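# Open four ring boxes, rings left in place

## Task

Lift the lids of all four ring boxes so that every box ends up upright and open on the table, and each box's ring is still sitting in its slot.

## Robot and tools

Robot: a single Doosan M1013 six-joint arm carrying a sixteen-motor right hand (index, middle, ring, thumb). Its base sits at (0, 0, +0.055) m in the scene frame, very slightly tilted. Scene frame: origin on the table top directly under the base, +z up, +y to the left when facing along +x. Cameras: cam_high, cam_low (both fixed) and cam_wrist (fisheye on the hand), each 672x504.

Hand point axes: +z runs along straightened fingers toward the tips, +x runs across the palm away from the thumb, +y points out of the palm face. The palm face is at y = -0.062. Straight fingertips end about 0.139 m past knuckles that sit at z = -0.017. A rigid mast near the wrist on the palm side can strike objects. Fingertips carry short rubber caps; everything else on the hand is hard plastic.

execute_actions(actions, cameras): actions is a list of actions. Each action is a table of 1 to 15 rows, one row per 1/30 s step; if there are fewer than 15 rows, the last row is held to step 15. A row is 24 numbers, each in [-1, 1]:
- dx, dy, dz, rx, ry, rz: an offset, not a pose. It is measured along the scene axes from the Hand target as it stood when this action began. Every row counts from that same start, so sending the same offset again moves the hand further. Scale: 1.0 = 0.6 m or 180 degrees. rx, ry, rz together form one rotation vector, turning about the Hand target's position.
- 16 hand numbers, in exactly this order: index_mcp, index_abd, index_pip, index_dip, middle_mcp, middle_abd, middle_pip, middle_dip, ring_mcp, ring_abd, ring_pip, ring_dip, thumb_cmc, thumb_axl, thumb_mcp, thumb_ipl. These are absolute goal angles, scaled linearly between each hinge's stops. Moving toward -1 curls a finger. Straight values: _mcp +0.75, _abd 0.00, _pip +0.58, _dip +0.70. Thumb straight values: thumb_cmc +0.71 (toward -1 it swings in front of the palm), thumb_axl +0.68, thumb_mcp +0.23, thumb_ipl +0.17.
- current_limit: the current cap for all motors, -1 = 0 mA up to +1 = 550 mA. speed: hinge speed, (speed+1)/2 of 8.5 rad/s. These begin at +0.4 and -0.6 and keep whatever value was last sent.
If cameras is left out, an empty actions list returns every image, while other calls return none.

move(target, speed, blend, blocking, cameras): drives the hand point along a straight line. target is one 24-number row, or a list of up to 15 rows. Every offset is measured from the same current Hand target, not from the previous row. speed is in m/s, 0.002 to 2, default 0.25; one value, or one per leg. blend is the corner rounding in metres; 0 means stop at each point. blocking=false returns after 0.5 s while the motion keeps running. The path does not avoid obstacles, and a fast move can overshoot. Do not route the path near the arm's own base. The result adds a 'move:' line giving done, off_target, moving, held or fault, plus the limits that acted.

wait(seconds 0 to 3600): lets time pass without sending a command. stop(): brakes a running move. zoom_image(camera = cam_high, cam_low or cam_wrist, region = [x0, y0, x1, y1] pixels, at most 504 by 504): enlarges part of the newest image. clear_fault(): clears a torque or force fault once a result has reported it. read_manual(section='licences'): licence text only. finished_scene(scene = 1 or 2): ends the scene permanently. The task must then hold on its own without the robot.

Reading results: end_effector_position (m) and end_effector_quat_wxyz are in the scene frame, with velocities in m/s and rad/s. Joint velocities marked 'within noise' mean the arm is still. 'Hand target' is the last commanded pose after clipping, and your next offsets start from it. The hand often stops a little short of it; to close the gap, send the remaining distance as an offset. Each hand list follows the motor order above. hand_goal is the goals as written; resending them keeps a grip. hand_measured is the actual hinge positions; resending them relaxes a grip. hand_current_ma is positive when pushing toward -1. hand_state is one of moving, goal, blocked or overload. Orientation commands are clipped to within 32 degrees of the current orientation each step. Joint torques are in Joint positions order, positive toward larger angles.

At the start of a scene, get a result first. To leave the hand unchanged, send back exactly the hand numbers, current_limit and speed that the result shows.

Things to avoid:
- Force faults: any outside force of 144 N or more. Torque faults: waist/shoulder 316, elbow 148, wrist joints 41.8 N m. The arm is stiff, so a target only slightly beyond a firm contact can fault it. Approach slowly. To end a push, command the target back past the hand point.
- A motor held at 495 mA or more for 5 s shuts down for 10 s. Keep current_limit moderate.
- Motor heat from stretched reaches or pushing against something. An over-temperature stop lasts 30 to 60 s.
- Never let a box or ring fall off the table or land hard. Move smoothly and without wasted time. Loose objects may get nudged now and then.

Each tool is called after ">>>" as name(argument=value, ...) on one line, values as JSON.

## Session

>>> execute_actions(actions=[])

Scene clock: 0.00 s.
end_effector_position=(+0.9464, -0.2374, +0.2953) hand_goal=(+0.754, +0.000, +0.576, +0.696, +0.754, +0.000, +0.576, +0.696, +0.754, +0.000, +0.576, +0.696, +0.714, +0.678, +0.226, +0.168) hand_measured=(+0.754, +0.000, +0.576, +0.696, +0.754, +0.000, +0.576, +0.696, +0.754, +0.000, +0.576, +0.696, +0.714, +0.678, +0.226, +0.168) hand_current_ma=(+0, +0, +0, +0, +0, +0, +0, +0, +0, +0, +0, +0, +0, +0, +0, +0) hand_state=(goal, goal, goal, goal, goal, goal, goal, goal, goal, goal, goal, goal, goal, goal, goal, goal) hand_current_limit=0.40 hand_speed=-0.60 end_effector_quat_wxyz=(-0.081, +0.909, +0.401, -0.080)
Joint positions: [-0.213 0.747 1.015 0.024 1.603 3.659]
Joint velocities: within noise
Joint torques (N m): no reading
Hand target: +0.9464, -0.2374, +0.2953; -0.081, +0.909, +0.401, -0.080

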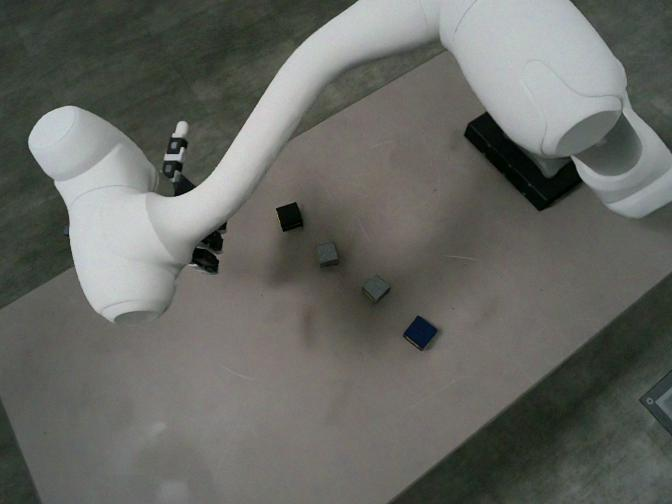

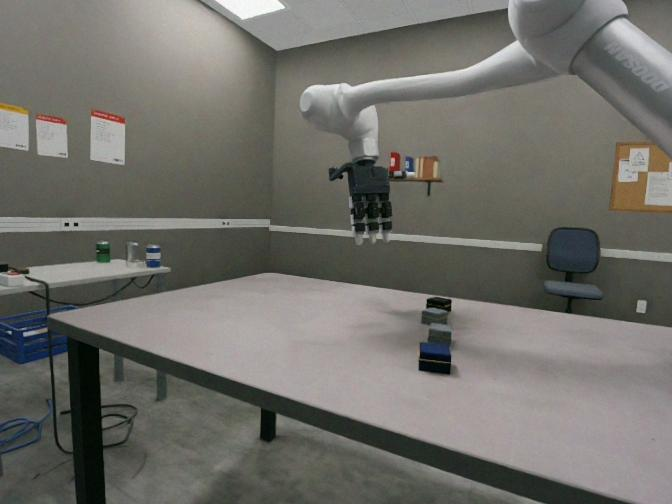

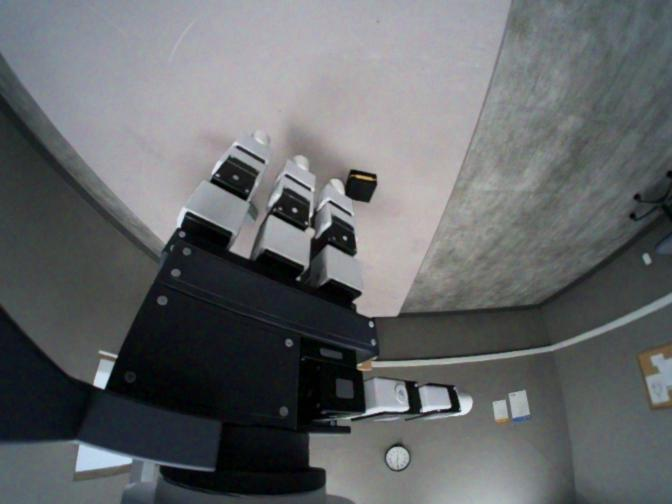

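>>> zoom_image(camera="cam_high", region=[260, 190, 460, 360])

>>> zoom_image(camera="cam_low", region=[400, 280, 470, 385])

Scaled by 2.520.

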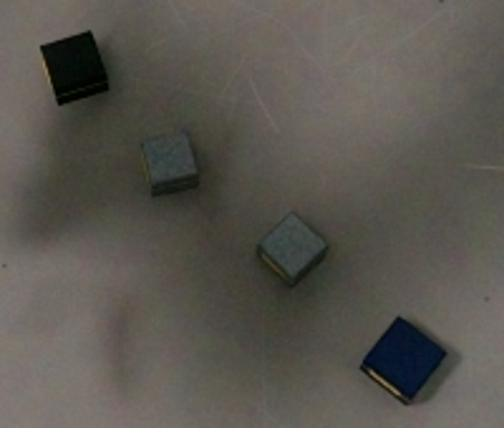

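Scaled by 4.800.

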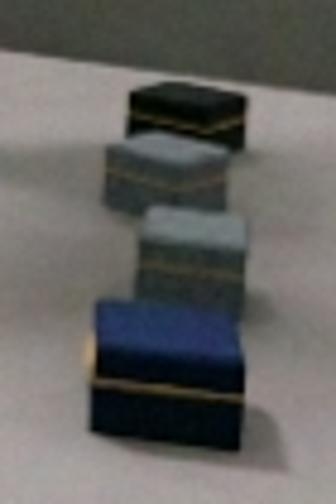

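>>> zoom_image(camera="cam_wrist", region=[330, 155, 400, 215])

>>> zoom_image(camera="cam_high", region=[395, 305, 445, 355])

>>> zoom_image(camera="cam_low", region=[410, 330, 460, 380])

Scaled by 7.200 from the camera's image (finer frame: 960x720).

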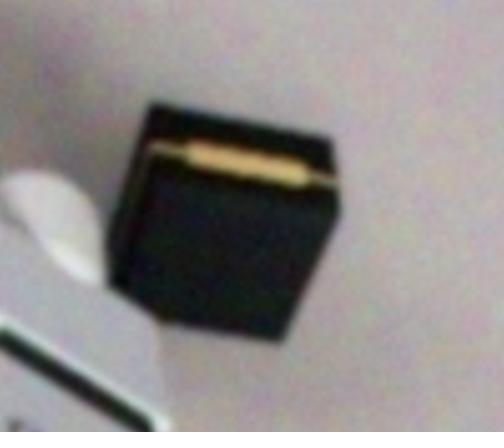

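Scaled by 10.080.

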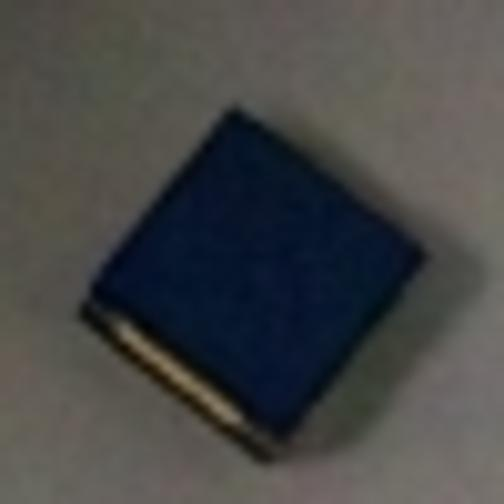

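Scaled by 10.080.

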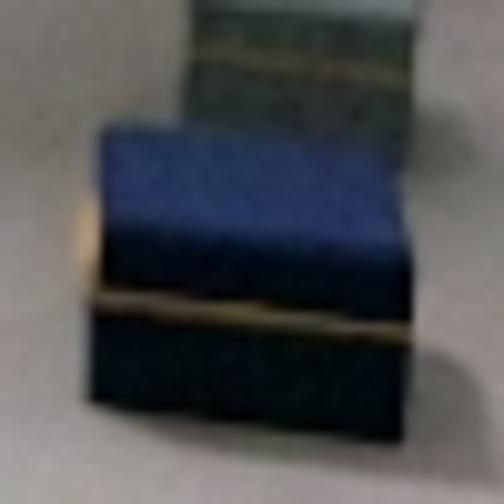

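>>> zoom_image(camera="cam_high", region=[350, 262, 400, 312])

>>> zoom_image(camera="cam_high", region=[302, 228, 352, 278])

>>> zoom_image(camera="cam_high", region=[265, 192, 315, 242])

>>> zoom_image(camera="cam_wrist", region=[230, 120, 370, 240])

Scaled by 10.080.

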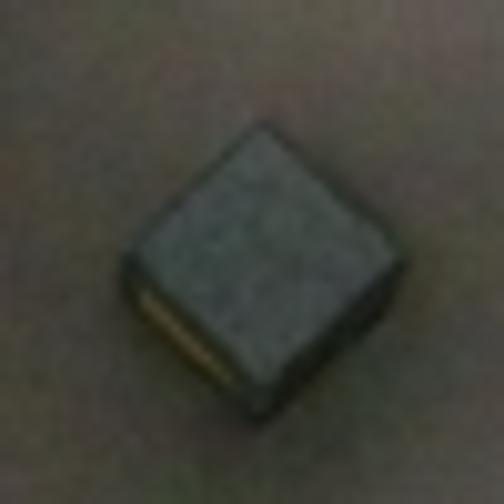

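Scaled by 10.080.

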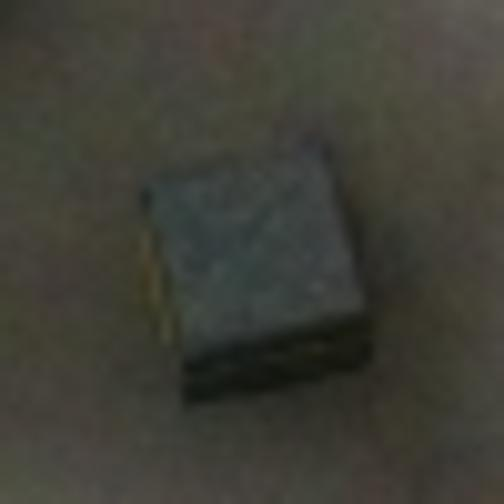

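Scaled by 10.080.

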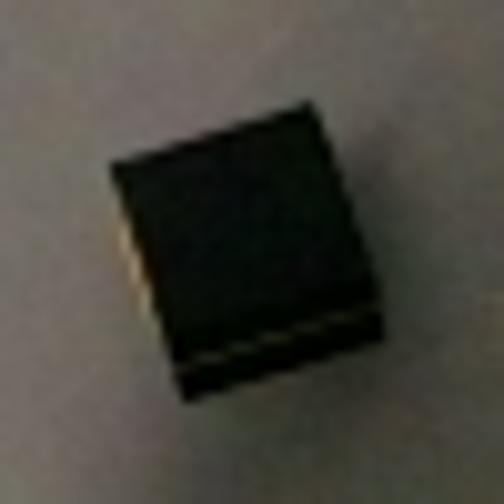

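Scaled by 3.600 from the camera's image (finer frame: 960x720).

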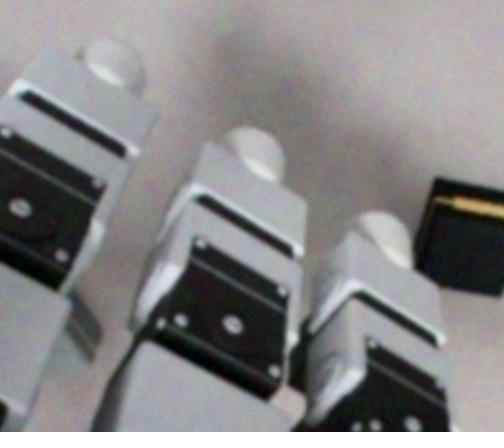

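>>> move(target=[[-0.2, 0.257, -0.03, 0.0574, 0.008, 0.4406, 0.6164, 0.0, 0.2847, 0.3333, 1.0, 0.0, 0.3577, -0.3913, 0.6164, 0.0, 0.2847, 0.3333, 0.714, 0.678, 0.226, 0.168, 0.1, -0.6], [-0.4, 0.514, -0.07, 0.1148, 0.016, 0.8812, 0.6164, 0.0, 0.2847, 0.3333, 1.0, 0.0, 0.3577, -0.3913, 0.6164, 0.0, 0.2847, 0.3333, 0.714, 0.678, 0.226, 0.168, 0.1, -0.6], [-0.6023, 0.7707, -0.1088, -0.0872, -0.01215, -0.6691, 0.6164, 0.0, 0.2847, 0.3333, 1.0, 0.0, 0.3577, -0.3913, 0.6164, 0.0, 0.2847, 0.3333, 0.714, 0.678, 0.226, 0.168, 0.1, -0.6]], speed=0.6, blend=0.05, cameras=["all"])

Scene clock: 36.87 s.
end_effector_position=(+0.5850, +0.2250, +0.2300) hand_goal=(+0.616, +0.000, +0.284, +0.334, +1.000, +0.000, +0.358, -0.392, +0.616, +0.000, +0.284, +0.334, +0.714, +0.678, +0.226, +0.168) hand_measured=(+0.616, +0.000, +0.286, +0.336, +0.992, +0.000, +0.360, -0.388, +0.616, +0.000, +0.286, +0.336, +0.714, +0.678, +0.224, +0.168) hand_current_ma=(+0, +0, +2, +2, -12, +0, +1, +2, +0, +0, +2, +2, +0, +0, -2, +0) hand_state=(goal, goal, goal, goal, goal, goal, goal, goal, goal, goal, goal, goal, goal, goal, goal, goal) hand_current_limit=0.10 hand_speed=-0.60 end_effector_quat_wxyz=(+0.000, +0.802, -0.598, +0.000)
Joint positions: [0.291 0.399 1.741 -0.011 1.006 0]
Joint torques (N m): [-1.37 -68.6 -34.84 4.05 -0.38 0.36]
Hand target: +0.5850, +0.2251, +0.2300; +0.000, +0.802, -0.598, +0.000
Off the commanded pose: 0.000 m, 0 deg.
move: done
cam_wrist: T_world_to_cam=[[-0.80804, 0.58786, 0.03865, 0.36364], [0.44173, 0.56115, 0.69999, -0.58632], [0.38981, 0.58269, -0.71311, -0.07463]] pos_world=[0.58192, 0.15873, 0.34314]

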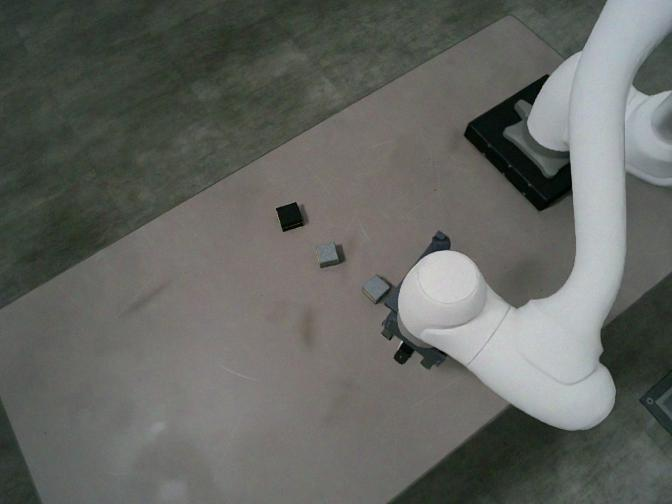

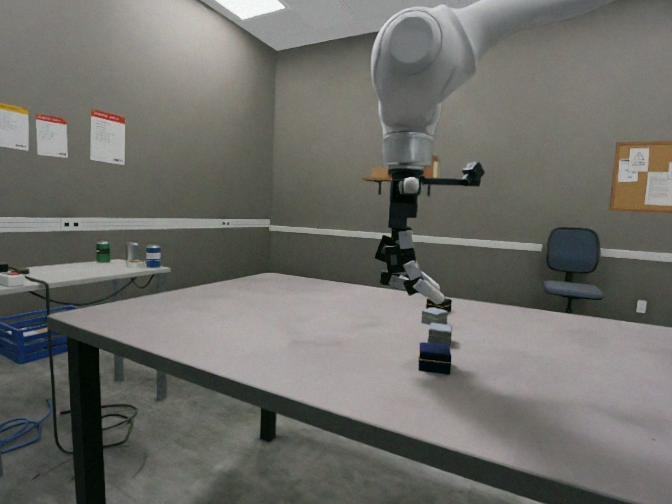

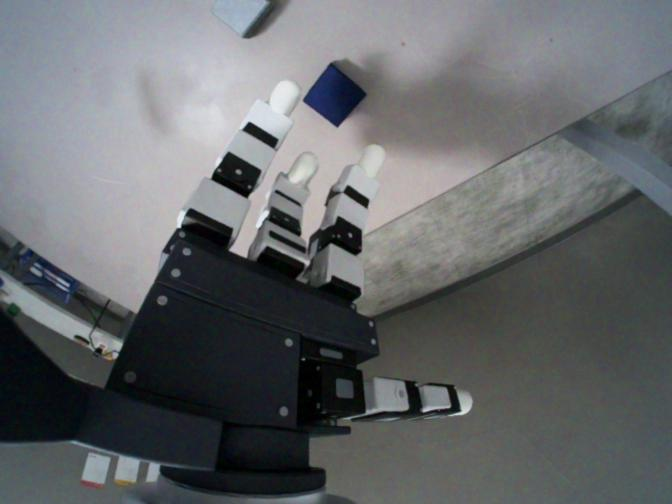

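>>> zoom_image(camera="cam_wrist", region=[260, 50, 400, 190])

>>> zoom_image(camera="cam_low", region=[370, 200, 490, 390])

Scaled by 3.600 from the camera's image (finer frame: 960x720).

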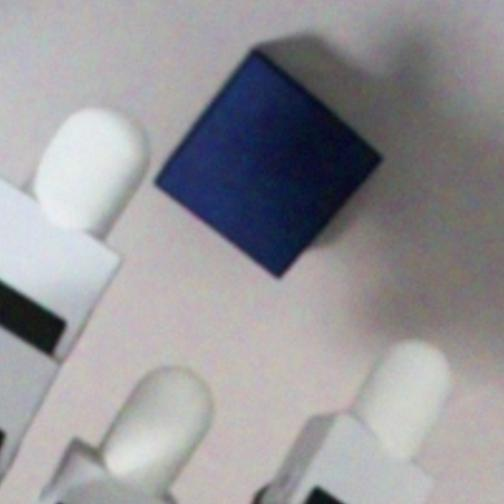

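Scaled by 2.653.

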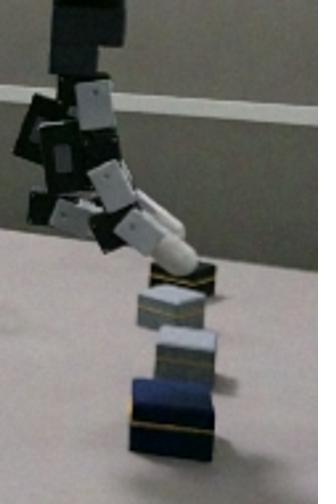

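>>> move(target=[[0.011, 0.001, -0.1, 0, 0, -0.0122, 0.6164, 0.03, 0.2847, 0.3333, 1.0, 0.0, 0.3577, -0.3913, 0.6164, -0.03, 0.2847, 0.3333, 0.714, 0.678, 0.226, 0.168, 0.1, -0.6], [0.011, 0.001, -0.175, 0, 0, -0.0122, 0.6164, 0.03, 0.2847, 0.3333, 1.0, 0.0, 0.3577, -0.3913, 0.6164, -0.03, 0.2847, 0.3333, 0.714, 0.678, 0.226, 0.168, 0.1, -0.6]], speed=0.2, blend=0.01, cameras=["cam_low", "cam_wrist", "cam_high"])

>>> zoom_image(camera="cam_wrist", region=[240, 50, 420, 190])

>>> zoom_image(camera="cam_low", region=[370, 270, 490, 390])

Scene clock: 43.87 s.
end_effector_position=(+0.5916, +0.2257, +0.1250) hand_goal=(+0.616, +0.030, +0.284, +0.334, +1.000, +0.000, +0.358, -0.392, +0.616, -0.030, +0.284, +0.334, +0.714, +0.678, +0.226, +0.168) hand_measured=(+0.616, +0.026, +0.286, +0.336, +0.992, +0.000, +0.360, -0.388, +0.616, -0.026, +0.286, +0.336, +0.714, +0.678, +0.224, +0.168) hand_current_ma=(+0, -2, +2, +2, -10, +0, +1, +2, +0, +2, +2, +2, +0, +0, -3, +0) hand_state=(goal, goal, goal, goal, goal, goal, goal, goal, goal, goal, goal, goal, goal, goal, goal, goal) hand_current_limit=0.10 hand_speed=-0.60 end_effector_quat_wxyz=(+0.000, +0.790, -0.613, +0.000)
Joint positions: [0.284 0.51 1.798 -0.012 0.838 0.033]
Joint torques (N m): [-1.86 -73.79 -30.77 3.62 -0.34 0.36]
Hand target: +0.5916, +0.2257, +0.1250; +0.000, +0.790, -0.613, +0.000
Off the commanded pose: 0.000 m, 0 deg.
move: done
cam_wrist: T_world_to_cam=[[-0.78497, 0.61832, 0.03863, 0.35211], [0.46282, 0.54383, 0.70003, -0.52464], [0.41184, 0.56739, -0.71306, -0.16201]] pos_world=[0.58593, 0.15952, 0.23814]

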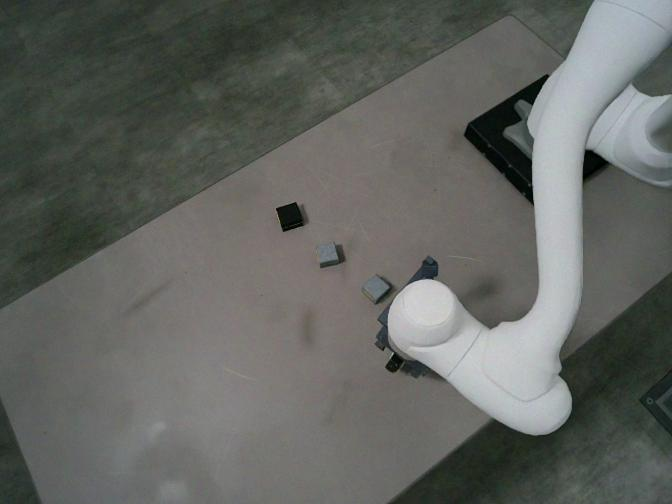

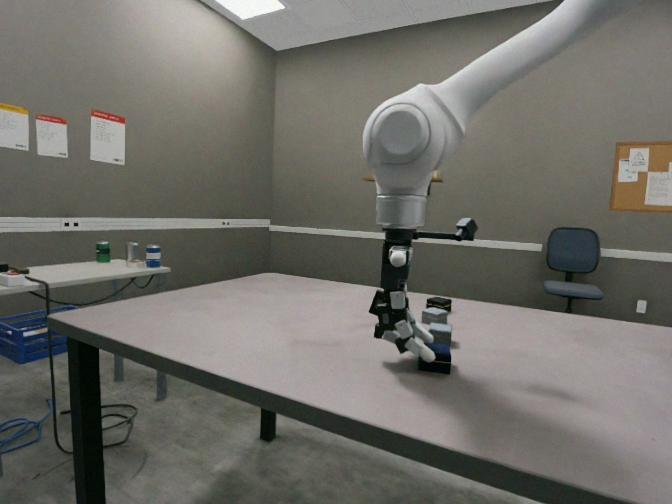

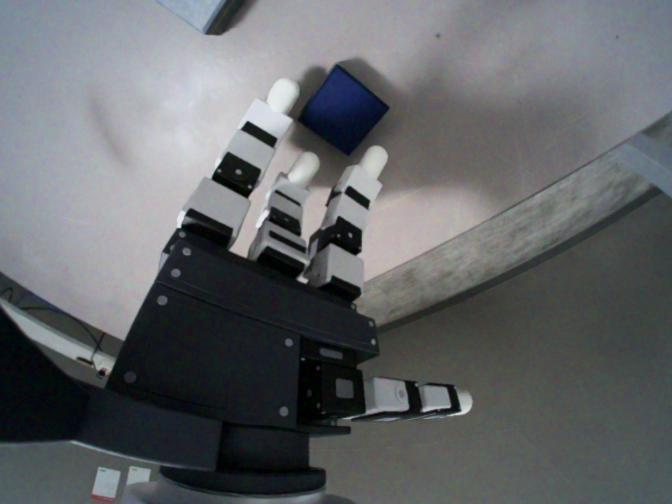

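Scaled by 2.800 from the camera's image (finer frame: 960x720).

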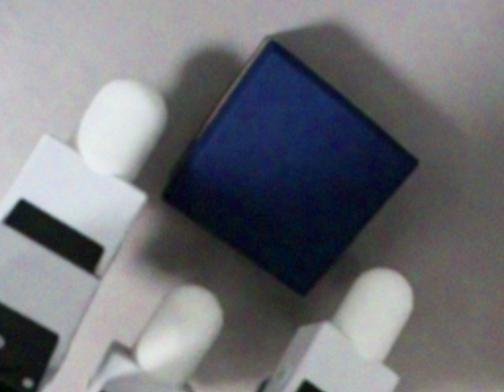

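Scaled by 4.200.

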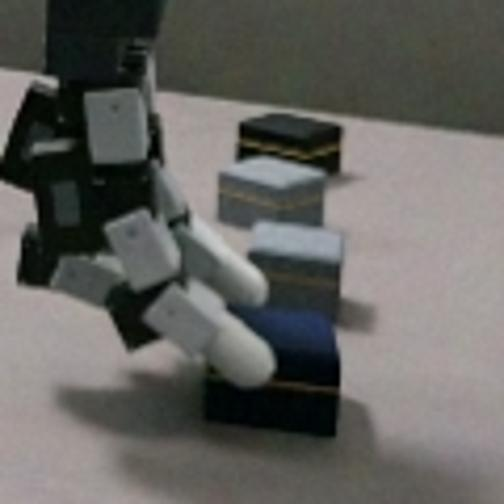

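>>> move(target=[[0, 0, -0.035, 0, 0, 0, 0.6164, 0.03, 0.2847, 0.3333, 1.0, 0.0, 0.3577, -0.3913, 0.6164, -0.03, 0.2847, 0.3333, 0.714, 0.678, 0.226, 0.168, 0.1, -0.8], [0, 0, -0.035, 0, 0, 0, 0.6164, 0.03, 0.2847, 0.3333, 0.8836, 0.0, 0.292, -0.058, 0.6164, -0.03, 0.2847, 0.3333, 0.714, 0.678, 0.226, 0.168, 0.1, -0.8]], speed=0.08, cameras=["cam_low", "cam_wrist"])

>>> zoom_image(camera="cam_wrist", region=[240, 50, 420, 190])

>>> zoom_image(camera="cam_low", region=[380, 310, 470, 390])

Scene clock: 55.87 s.
end_effector_position=(+0.5916, +0.2257, +0.1040) hand_goal=(+0.616, +0.030, +0.284, +0.334, +0.884, +0.000, +0.292, -0.058, +0.616, -0.030, +0.284, +0.334, +0.714, +0.678, +0.226, +0.168) hand_measured=(+0.616, +0.026, +0.286, +0.336, +0.884, +0.000, +0.296, -0.060, +0.616, -0.026, +0.286, +0.336, +0.714, +0.678, +0.224, +0.168) hand_current_ma=(+0, -2, +2, +2, +0, +0, +3, -2, +0, +2, +2, +2, +0, +0, -3, +0) hand_state=(goal, goal, goal, goal, goal, goal, goal, goal, goal, goal, goal, goal, goal, goal, goal, goal) hand_current_limit=0.10 hand_speed=-0.80 end_effector_quat_wxyz=(+0.000, +0.790, -0.613, +0.000)
Joint positions: [0.283 0.534 1.808 -0.013 0.804 0.033]
Joint torques (N m): [-1.37 -75.95 -29.7 3.49 -0.35 0.42]
Hand target: +0.5916, +0.2257, +0.1040; +0.000, +0.790, -0.613, +0.000
Off the commanded pose: 0.000 m, 0 deg.
move: done
cam_wrist: T_world_to_cam=[[-0.78495, 0.61836, 0.03859, 0.35291], [0.46285, 0.54385, 0.7, -0.50995], [0.41186, 0.56732, -0.7131, -0.17698]] pos_world=[0.58593, 0.15952, 0.21714]

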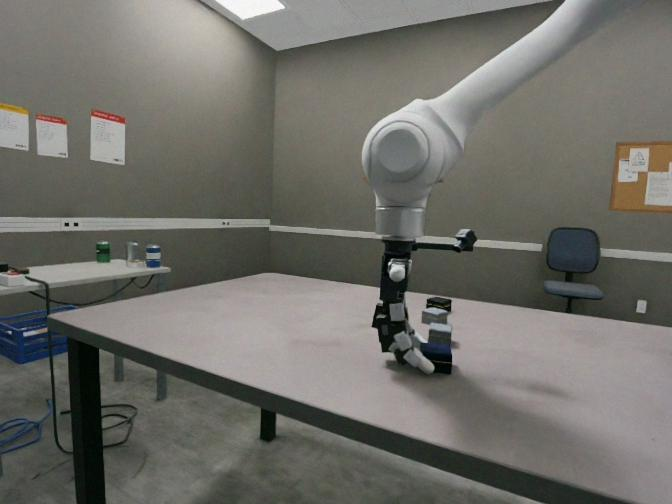

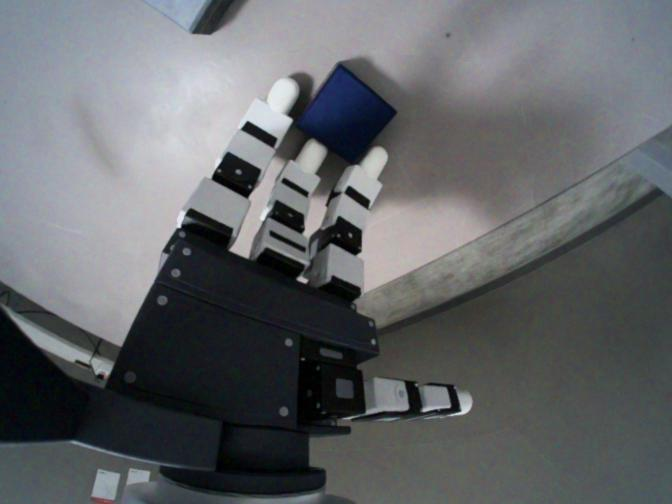

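Scaled by 2.800 from the camera's image (finer frame: 960x720).

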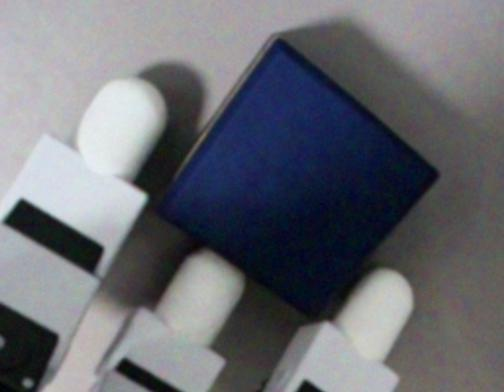

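Scaled by 5.600.

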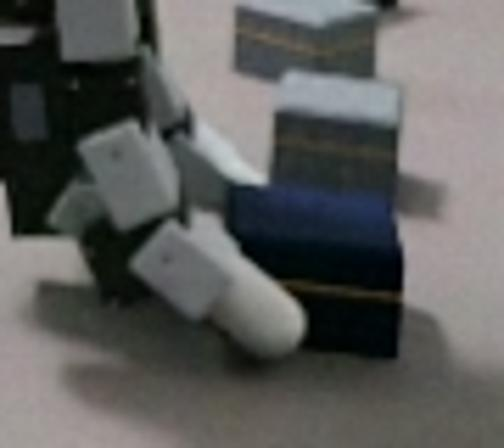

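>>> move(target=[0, 0, 0, 0, 0, 0, 0.6164, -0.2, 0.2847, 0.3333, 0.8836, 0.0, 0.292, -0.058, 0.6164, 0.17, 0.2847, 0.3333, 0.714, 0.678, 0.226, 0.168, -0.1, -0.92], cameras=["cam_low", "cam_wrist"])

>>> zoom_image(camera="cam_wrist", region=[240, 50, 420, 190])

>>> zoom_image(camera="cam_low", region=[380, 310, 470, 390])

Scene clock: 57.53 s.
end_effector_position=(+0.5916, +0.2257, +0.1040) hand_goal=(+0.616, -0.200, +0.284, +0.334, +0.884, +0.000, +0.292, -0.058, +0.616, +0.170, +0.284, +0.334, +0.714, +0.678, +0.226, +0.168) hand_measured=(+0.616, -0.028, +0.286, +0.336, +0.884, +0.000, +0.296, -0.060, +0.618, +0.042, +0.286, +0.336, +0.714, +0.678, +0.224, +0.168) hand_current_ma=(+0, +248, +2, +2, +0, +0, +3, -2, +1, -247, +2, +2, +0, +0, -3, +0) hand_state=(goal, blocked, goal, goal, goal, goal, goal, goal, goal, blocked, goal, goal, goal, goal, goal, goal) hand_current_limit=-0.10 hand_speed=-0.92 end_effector_quat_wxyz=(+0.000, +0.790, -0.613, +0.000)
Joint positions: [0.283 0.534 1.808 -0.013 0.804 0.033]
Joint torques (N m): [-1.37 -76.21 -29.97 3.53 -0.3 0.38]
Hand target: +0.5916, +0.2257, +0.1040; +0.000, +0.790, -0.613, +0.000
Off the commanded pose: 0.000 m, 0 deg.
move: done
cam_wrist: T_world_to_cam=[[-0.78494, 0.61837, 0.0386, 0.3529], [0.46286, 0.54384, 0.7, -0.50996], [0.41186, 0.56732, -0.7131, -0.17698]] pos_world=[0.58593, 0.15952, 0.21714]

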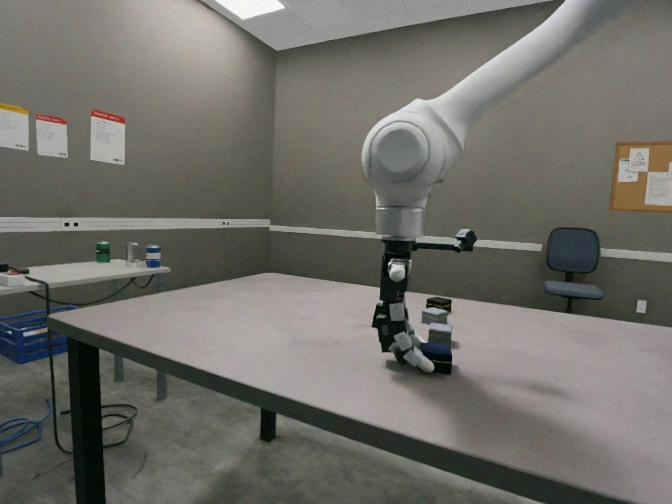

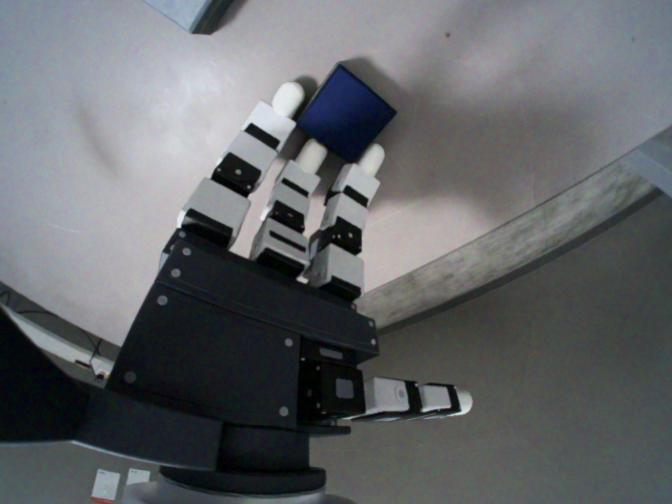

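Scaled by 2.800 from the camera's image (finer frame: 960x720).

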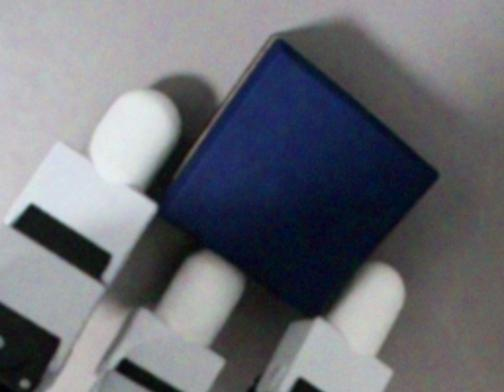

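Scaled by 5.600.

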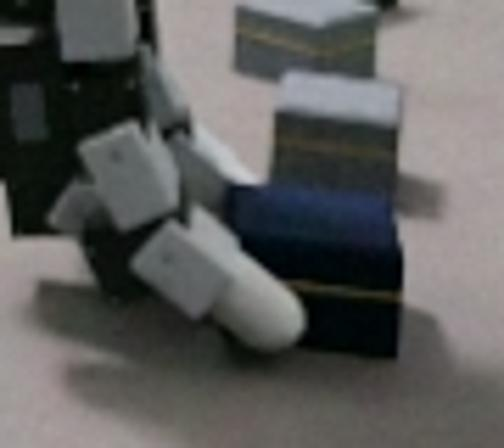

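>>> move(target=[[0, 0, 0, 0, 0, 0, 0.6164, 0.03, 0.2847, 0.3333, 0.8836, 0.0, 0.292, -0.058, 0.6164, -0.03, 0.2847, 0.3333, 0.714, 0.678, 0.226, 0.168, -0.1, -0.85], [0.0161, 0.0042, 0, 0, 0, 0, 0.6164, 0.03, 0.2847, 0.3333, 0.8836, 0.0, 0.292, -0.058, 0.6164, -0.03, 0.2847, 0.3333, 0.714, 0.678, 0.226, 0.168, -0.1, -0.85], [0.0161, 0.0042, 0, 0, 0, 0, 0.6164, -0.25, 0.2847, 0.3333, 0.8836, 0.0, 0.292, -0.058, 0.6164, 0.21, 0.2847, 0.3333, 0.714, 0.678, 0.226, 0.168, -0.1, -0.9]], speed=0.05, cameras=["cam_low", "cam_wrist"])

>>> zoom_image(camera="cam_wrist", region=[240, 50, 420, 190])

>>> zoom_image(camera="cam_low", region=[380, 310, 470, 390])

Scene clock: 63.40 s.
end_effector_position=(+0.6012, +0.2282, +0.1040) hand_goal=(+0.616, -0.250, +0.284, +0.334, +0.884, +0.000, +0.292, -0.058, +0.616, +0.210, +0.284, +0.334, +0.714, +0.678, +0.226, +0.168) hand_measured=(+0.616, -0.092, +0.286, +0.336, +0.884, +0.000, +0.296, -0.060, +0.620, +0.102, +0.286, +0.336, +0.714, +0.678, +0.224, +0.168) hand_current_ma=(+0, +247, +2, +2, +0, +0, +3, -2, +3, -247, +2, +2, +0, +0, -3, +0) hand_state=(goal, blocked, goal, goal, goal, goal, goal, goal, goal, blocked, goal, goal, goal, goal, goal, goal) hand_current_limit=-0.10 hand_speed=-0.90 end_effector_quat_wxyz=(+0.000, +0.790, -0.613, +0.000)
Joint positions: [0.283 0.546 1.787 -0.013 0.813 0.033]
Joint torques (N m): [-1.38 -77.18 -30.1 3.65 -0.25 0.34]
Hand target: +0.6012, +0.2282, +0.1040; +0.000, +0.790, -0.613, +0.000
Off the commanded pose: 0.000 m, 0 deg.
move: done
cam_wrist: T_world_to_cam=[[-0.78494, 0.61837, 0.0386, 0.35896], [0.46286, 0.54384, 0.7, -0.51581], [0.41186, 0.56732, -0.7131, -0.18239]] pos_world=[0.59563, 0.16202, 0.21714]

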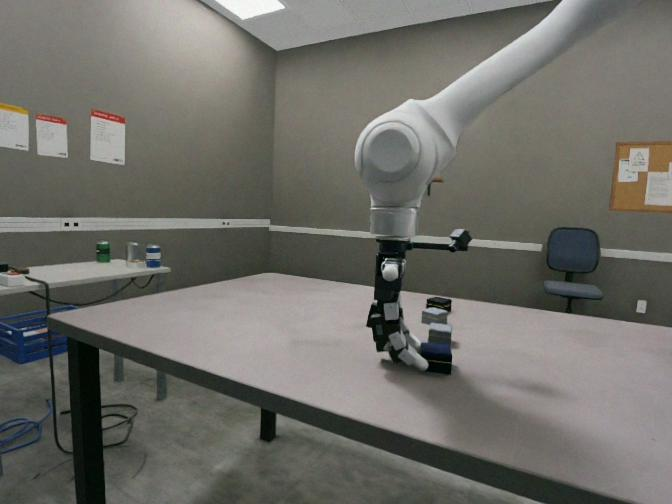

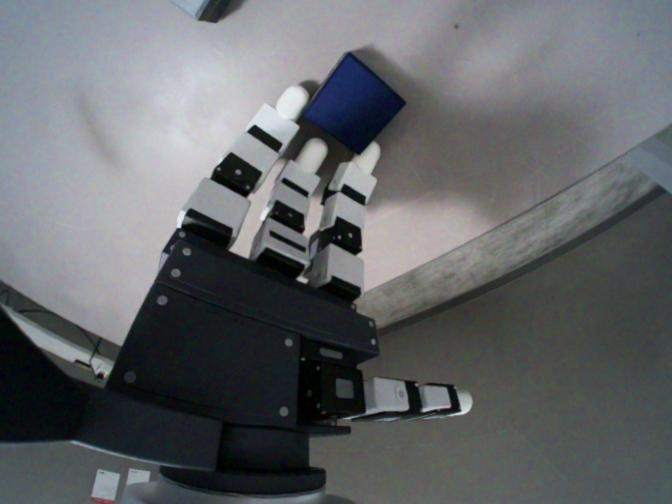

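Scaled by 2.800 from the camera's image (finer frame: 960x720).

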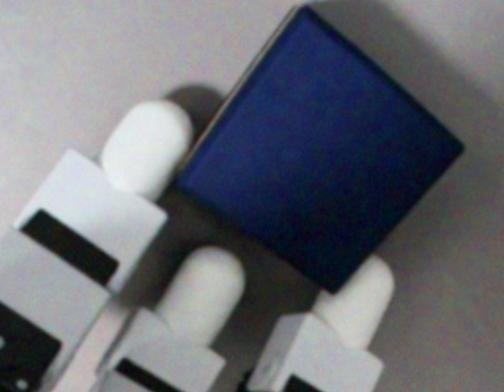

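Scaled by 5.600.

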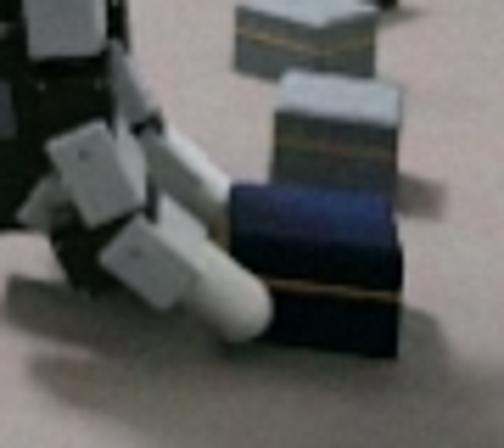

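>>> execute_actions(actions=[[[0,0,0,0,0,0, 0.6164, -0.25, 0.2847, 0.3333, 0.8082, 0.0, 0.254, 0.0594, 0.6164, 0.21, 0.2847, 0.3333, 0.714, 0.678, 0.226, 0.168, -0.1, -0.85]], [[0,0,0,0,0,0, 0.6164, -0.25, 0.2847, 0.3333, 0.8534, 0.0, 0.1182, 0.1029, 0.6164, 0.21, 0.2847, 0.3333, 0.714, 0.678, 0.226, 0.168, -0.1, -0.85]], [[0,0,0,0,0,0, 0.6164, -0.25, 0.2847, 0.3333, 0.8699, 0.0, -0.0672, 0.1971, 0.6164, 0.21, 0.2847, 0.3333, 0.714, 0.678, 0.226, 0.168, -0.1, -0.85]]], cameras=["cam_low", "cam_wrist"])

>>> zoom_image(camera="cam_wrist", region=[240, 50, 420, 190])

>>> zoom_image(camera="cam_low", region=[380, 310, 470, 390])

Scene clock: 66.33 s.
end_effector_position=(+0.6012, +0.2282, +0.1040) hand_goal=(+0.616, -0.250, +0.284, +0.334, +0.870, +0.000, -0.068, +0.198, +0.616, +0.210, +0.284, +0.334, +0.714, +0.678, +0.226, +0.168) hand_measured=(+0.610, -0.092, +0.280, +0.334, +0.886, +0.000, -0.034, +0.204, +0.614, +0.102, +0.282, +0.334, +0.714, +0.678, +0.224, +0.168) hand_current_ma=(-5, +247, -3, +0, +27, +0, +68, +5, -2, -247, -1, +0, +0, +0, -3, +0) hand_state=(goal, blocked, goal, goal, goal, goal, blocked, goal, goal, blocked, goal, goal, goal, goal, goal, goal) hand_current_limit=-0.10 hand_speed=-0.85 end_effector_quat_wxyz=(+0.000, +0.790, -0.613, +0.000)
Joint positions: [0.283 0.546 1.787 -0.013 0.813 0.033]
Joint torques (N m): [-1.94 -77.39 -29.92 3.52 -0.23 0.4]
Hand target: +0.6012, +0.2282, +0.1040; +0.000, +0.790, -0.613, +0.000
Off the commanded pose: 0.000 m, 0 deg.
cam_wrist: T_world_to_cam=[[-0.78491, 0.6184, 0.03864, 0.35893], [0.46291, 0.54381, 0.69999, -0.51583], [0.41186, 0.56732, -0.7131, -0.18239]] pos_world=[0.59563, 0.16202, 0.21714]

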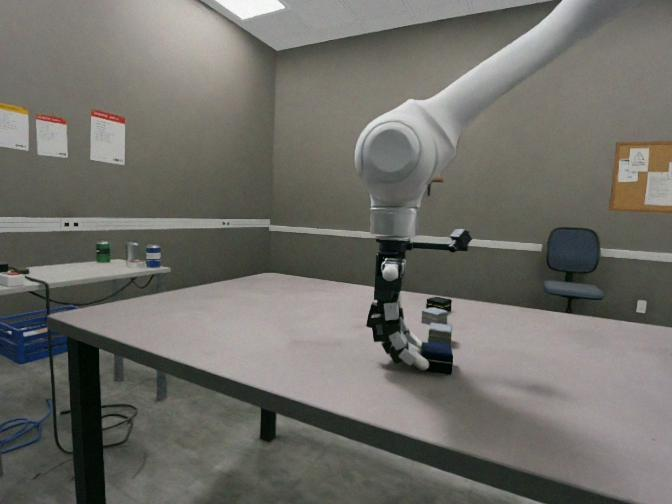

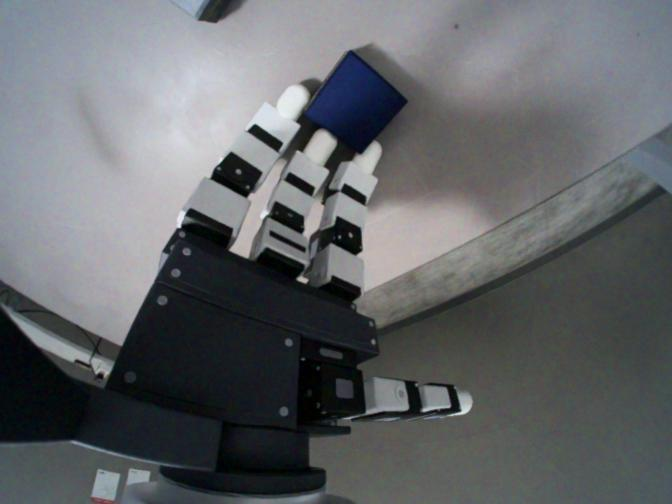

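Scaled by 2.800 from the camera's image (finer frame: 960x720).

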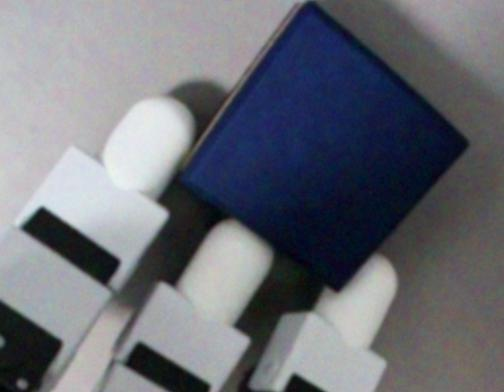

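Scaled by 5.600.

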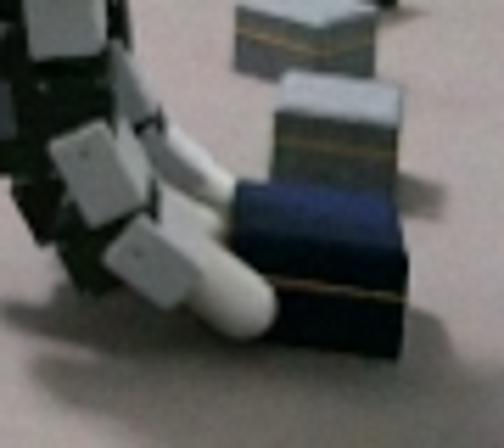

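>>> execute_actions(actions=[[[0,0,0,0,0,0, 0.6164, -0.25, 0.2847, 0.3333, 0.8164, 0.0, 0.2628, 0.071, 0.6164, 0.21, 0.2847, 0.3333, 0.714, 0.678, 0.226, 0.168, -0.1, -0.85]], [[0,0,0,0,0,0, 0.6164, -0.25, 0.2847, 0.3333, 0.7014, 0.0, 0.381, 0.0754, 0.6164, 0.21, 0.2847, 0.3333, 0.714, 0.678, 0.226, 0.168, -0.1, -0.85]], [[0,0,0,0,0,0, 0.6164, -0.25, 0.2847, 0.3333, 0.7822, 0.0, 0.2073, 0.0754, 0.6164, 0.21, 0.2847, 0.3333, 0.714, 0.678, 0.226, 0.168, -0.1, -0.85]], [[0,0,0,0,0,0, 0.6164, -0.25, 0.2847, 0.3333, 0.8205, 0.0, 0.1124, 0.042, 0.6164, 0.21, 0.2847, 0.3333, 0.714, 0.678, 0.226, 0.168, -0.1, -0.85]]], cameras=["cam_low", "cam_wrist"])

>>> zoom_image(camera="cam_wrist", region=[240, 50, 420, 190])

>>> zoom_image(camera="cam_low", region=[380, 310, 470, 390])

Scene clock: 75.57 s.
end_effector_position=(+0.6012, +0.2282, +0.1040) hand_goal=(+0.616, -0.250, +0.284, +0.334, +0.820, +0.000, +0.112, +0.042, +0.616, +0.210, +0.284, +0.334, +0.714, +0.678, +0.226, +0.168) hand_measured=(+0.612, -0.092, +0.282, +0.332, +0.834, +0.000, +0.140, +0.052, +0.616, +0.104, +0.282, +0.334, +0.714, +0.678, +0.224, +0.168) hand_current_ma=(-3, +247, -2, -1, +21, +0, +53, +13, +0, -247, -1, +0, +0, +0, -3, +0) hand_state=(goal, blocked, goal, goal, goal, goal, blocked, goal, goal, blocked, goal, goal, goal, goal, goal, goal) hand_current_limit=-0.10 hand_speed=-0.85 end_effector_quat_wxyz=(+0.000, +0.790, -0.613, +0.000)
Joint positions: [0.283 0.546 1.787 -0.013 0.813 0.033]
Joint torques (N m): [-1.8 -77.06 -30.28 3.54 -0.3 0.31]
Hand target: +0.6012, +0.2282, +0.1040; +0.000, +0.790, -0.613, +0.000
Off the commanded pose: 0.000 m, 0 deg.
cam_wrist: T_world_to_cam=[[-0.78494, 0.61837, 0.0386, 0.35896], [0.46286, 0.54384, 0.7, -0.51581], [0.41186, 0.56732, -0.7131, -0.18239]] pos_world=[0.59563, 0.16202, 0.21714]

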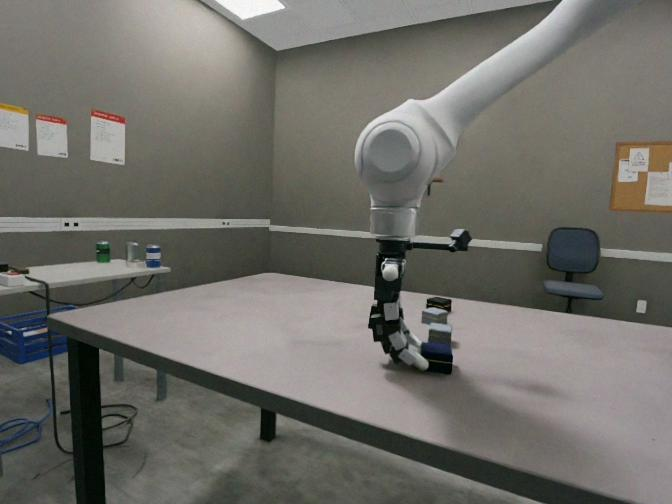

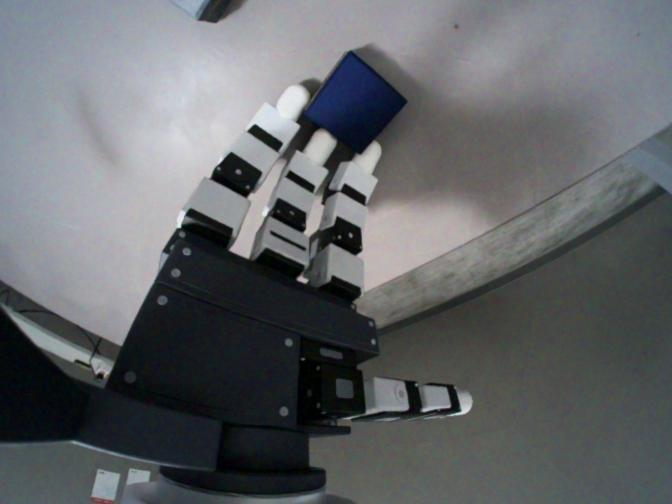

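Scaled by 2.800 from the camera's image (finer frame: 960x720).

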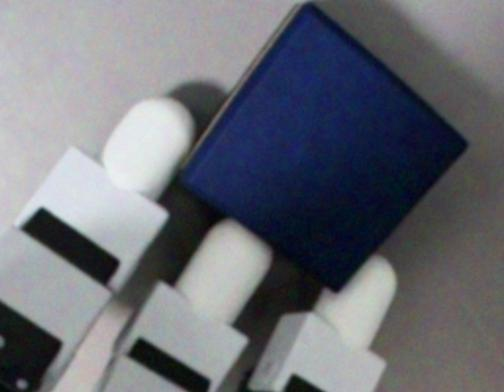

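Scaled by 5.600.

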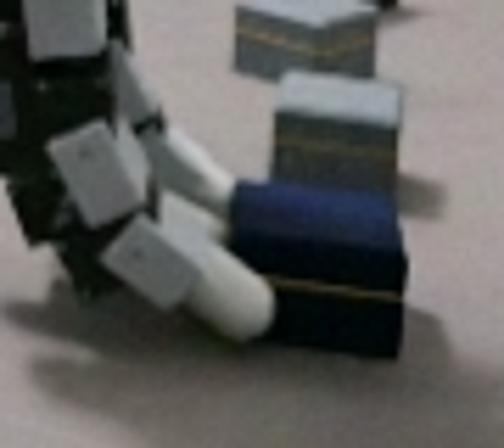

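>>> execute_actions(actions=[[[0,0,0,0,0,0, 0.6164, -0.25, 0.2847, 0.3333, 0.811, 0.0, 0.0964, -0.0478, 0.6164, 0.21, 0.2847, 0.3333, 0.714, 0.678, 0.226, 0.168, -0.1, -0.85]], [[0,0,0,0,0,0, 0.6164, -0.25, 0.2847, 0.3333, 0.8082, 0.0, -0.0467, -0.0188, 0.6164, 0.21, 0.2847, 0.3333, 0.714, 0.678, 0.226, 0.168, -0.1, -0.85]]], cameras=["cam_low", "cam_wrist"])

>>> zoom_image(camera="cam_wrist", region=[240, 50, 420, 190])

>>> zoom_image(camera="cam_low", region=[380, 310, 470, 390])

Scene clock: 78.43 s.
end_effector_position=(+0.6012, +0.2282, +0.1040) hand_goal=(+0.616, -0.250, +0.284, +0.334, +0.808, +0.000, -0.046, -0.018, +0.616, +0.210, +0.284, +0.334, +0.714, +0.678, +0.226, +0.168) hand_measured=(+0.594, -0.092, +0.270, +0.328, +0.850, +0.000, +0.020, -0.006, +0.598, +0.106, +0.272, +0.328, +0.714, +0.678, +0.224, +0.168) hand_current_ma=(-42, +248, -19, -6, +102, +0, +174, +16, -32, -247, -18, -5, +0, +0, -3, +0) hand_state=(blocked, blocked, goal, goal, blocked, goal, blocked, goal, goal, blocked, goal, goal, goal, goal, goal, goal) hand_current_limit=-0.10 hand_speed=-0.85 end_effector_quat_wxyz=(+0.000, +0.790, -0.613, +0.000)
Joint positions: [0.283 0.546 1.787 -0.013 0.813 0.033]
Joint torques (N m): [-1.76 -77.12 -29.78 3.56 -0.24 0.35]
Hand target: +0.6012, +0.2282, +0.1040; +0.000, +0.790, -0.613, +0.000
Off the commanded pose: 0.000 m, 0 deg.
cam_wrist: T_world_to_cam=[[-0.78494, 0.61837, 0.0386, 0.35896], [0.46286, 0.54384, 0.7, -0.51581], [0.41186, 0.56732, -0.7131, -0.18239]] pos_world=[0.59563, 0.16202, 0.21714]

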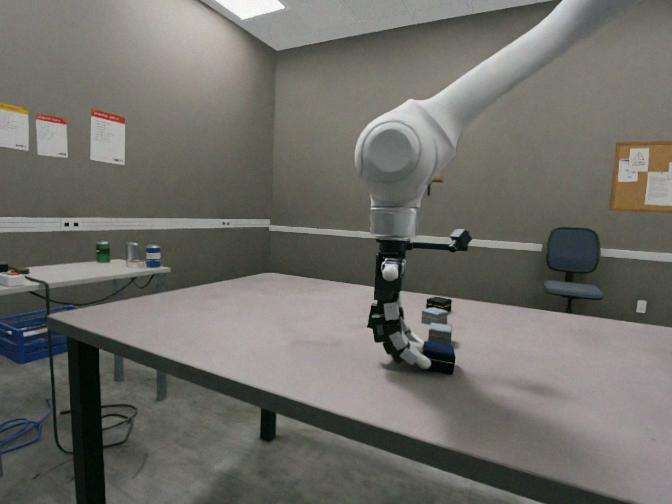

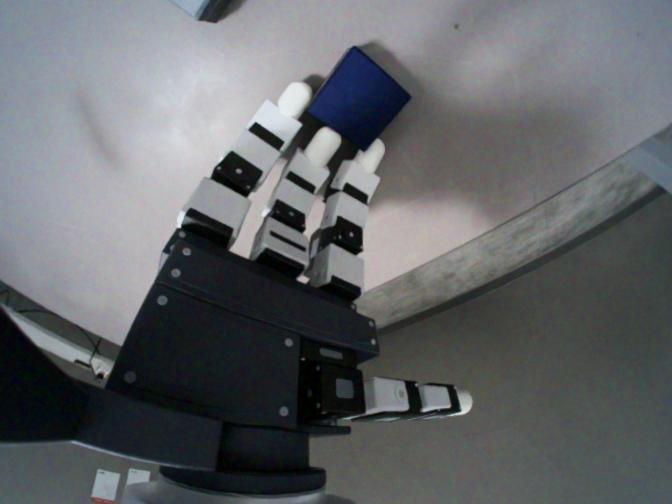

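Scaled by 2.800 from the camera's image (finer frame: 960x720).

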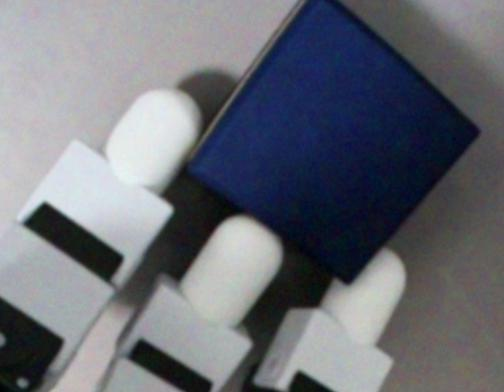

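Scaled by 5.600.

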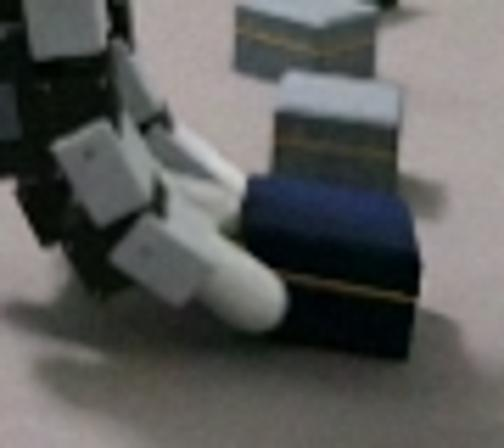

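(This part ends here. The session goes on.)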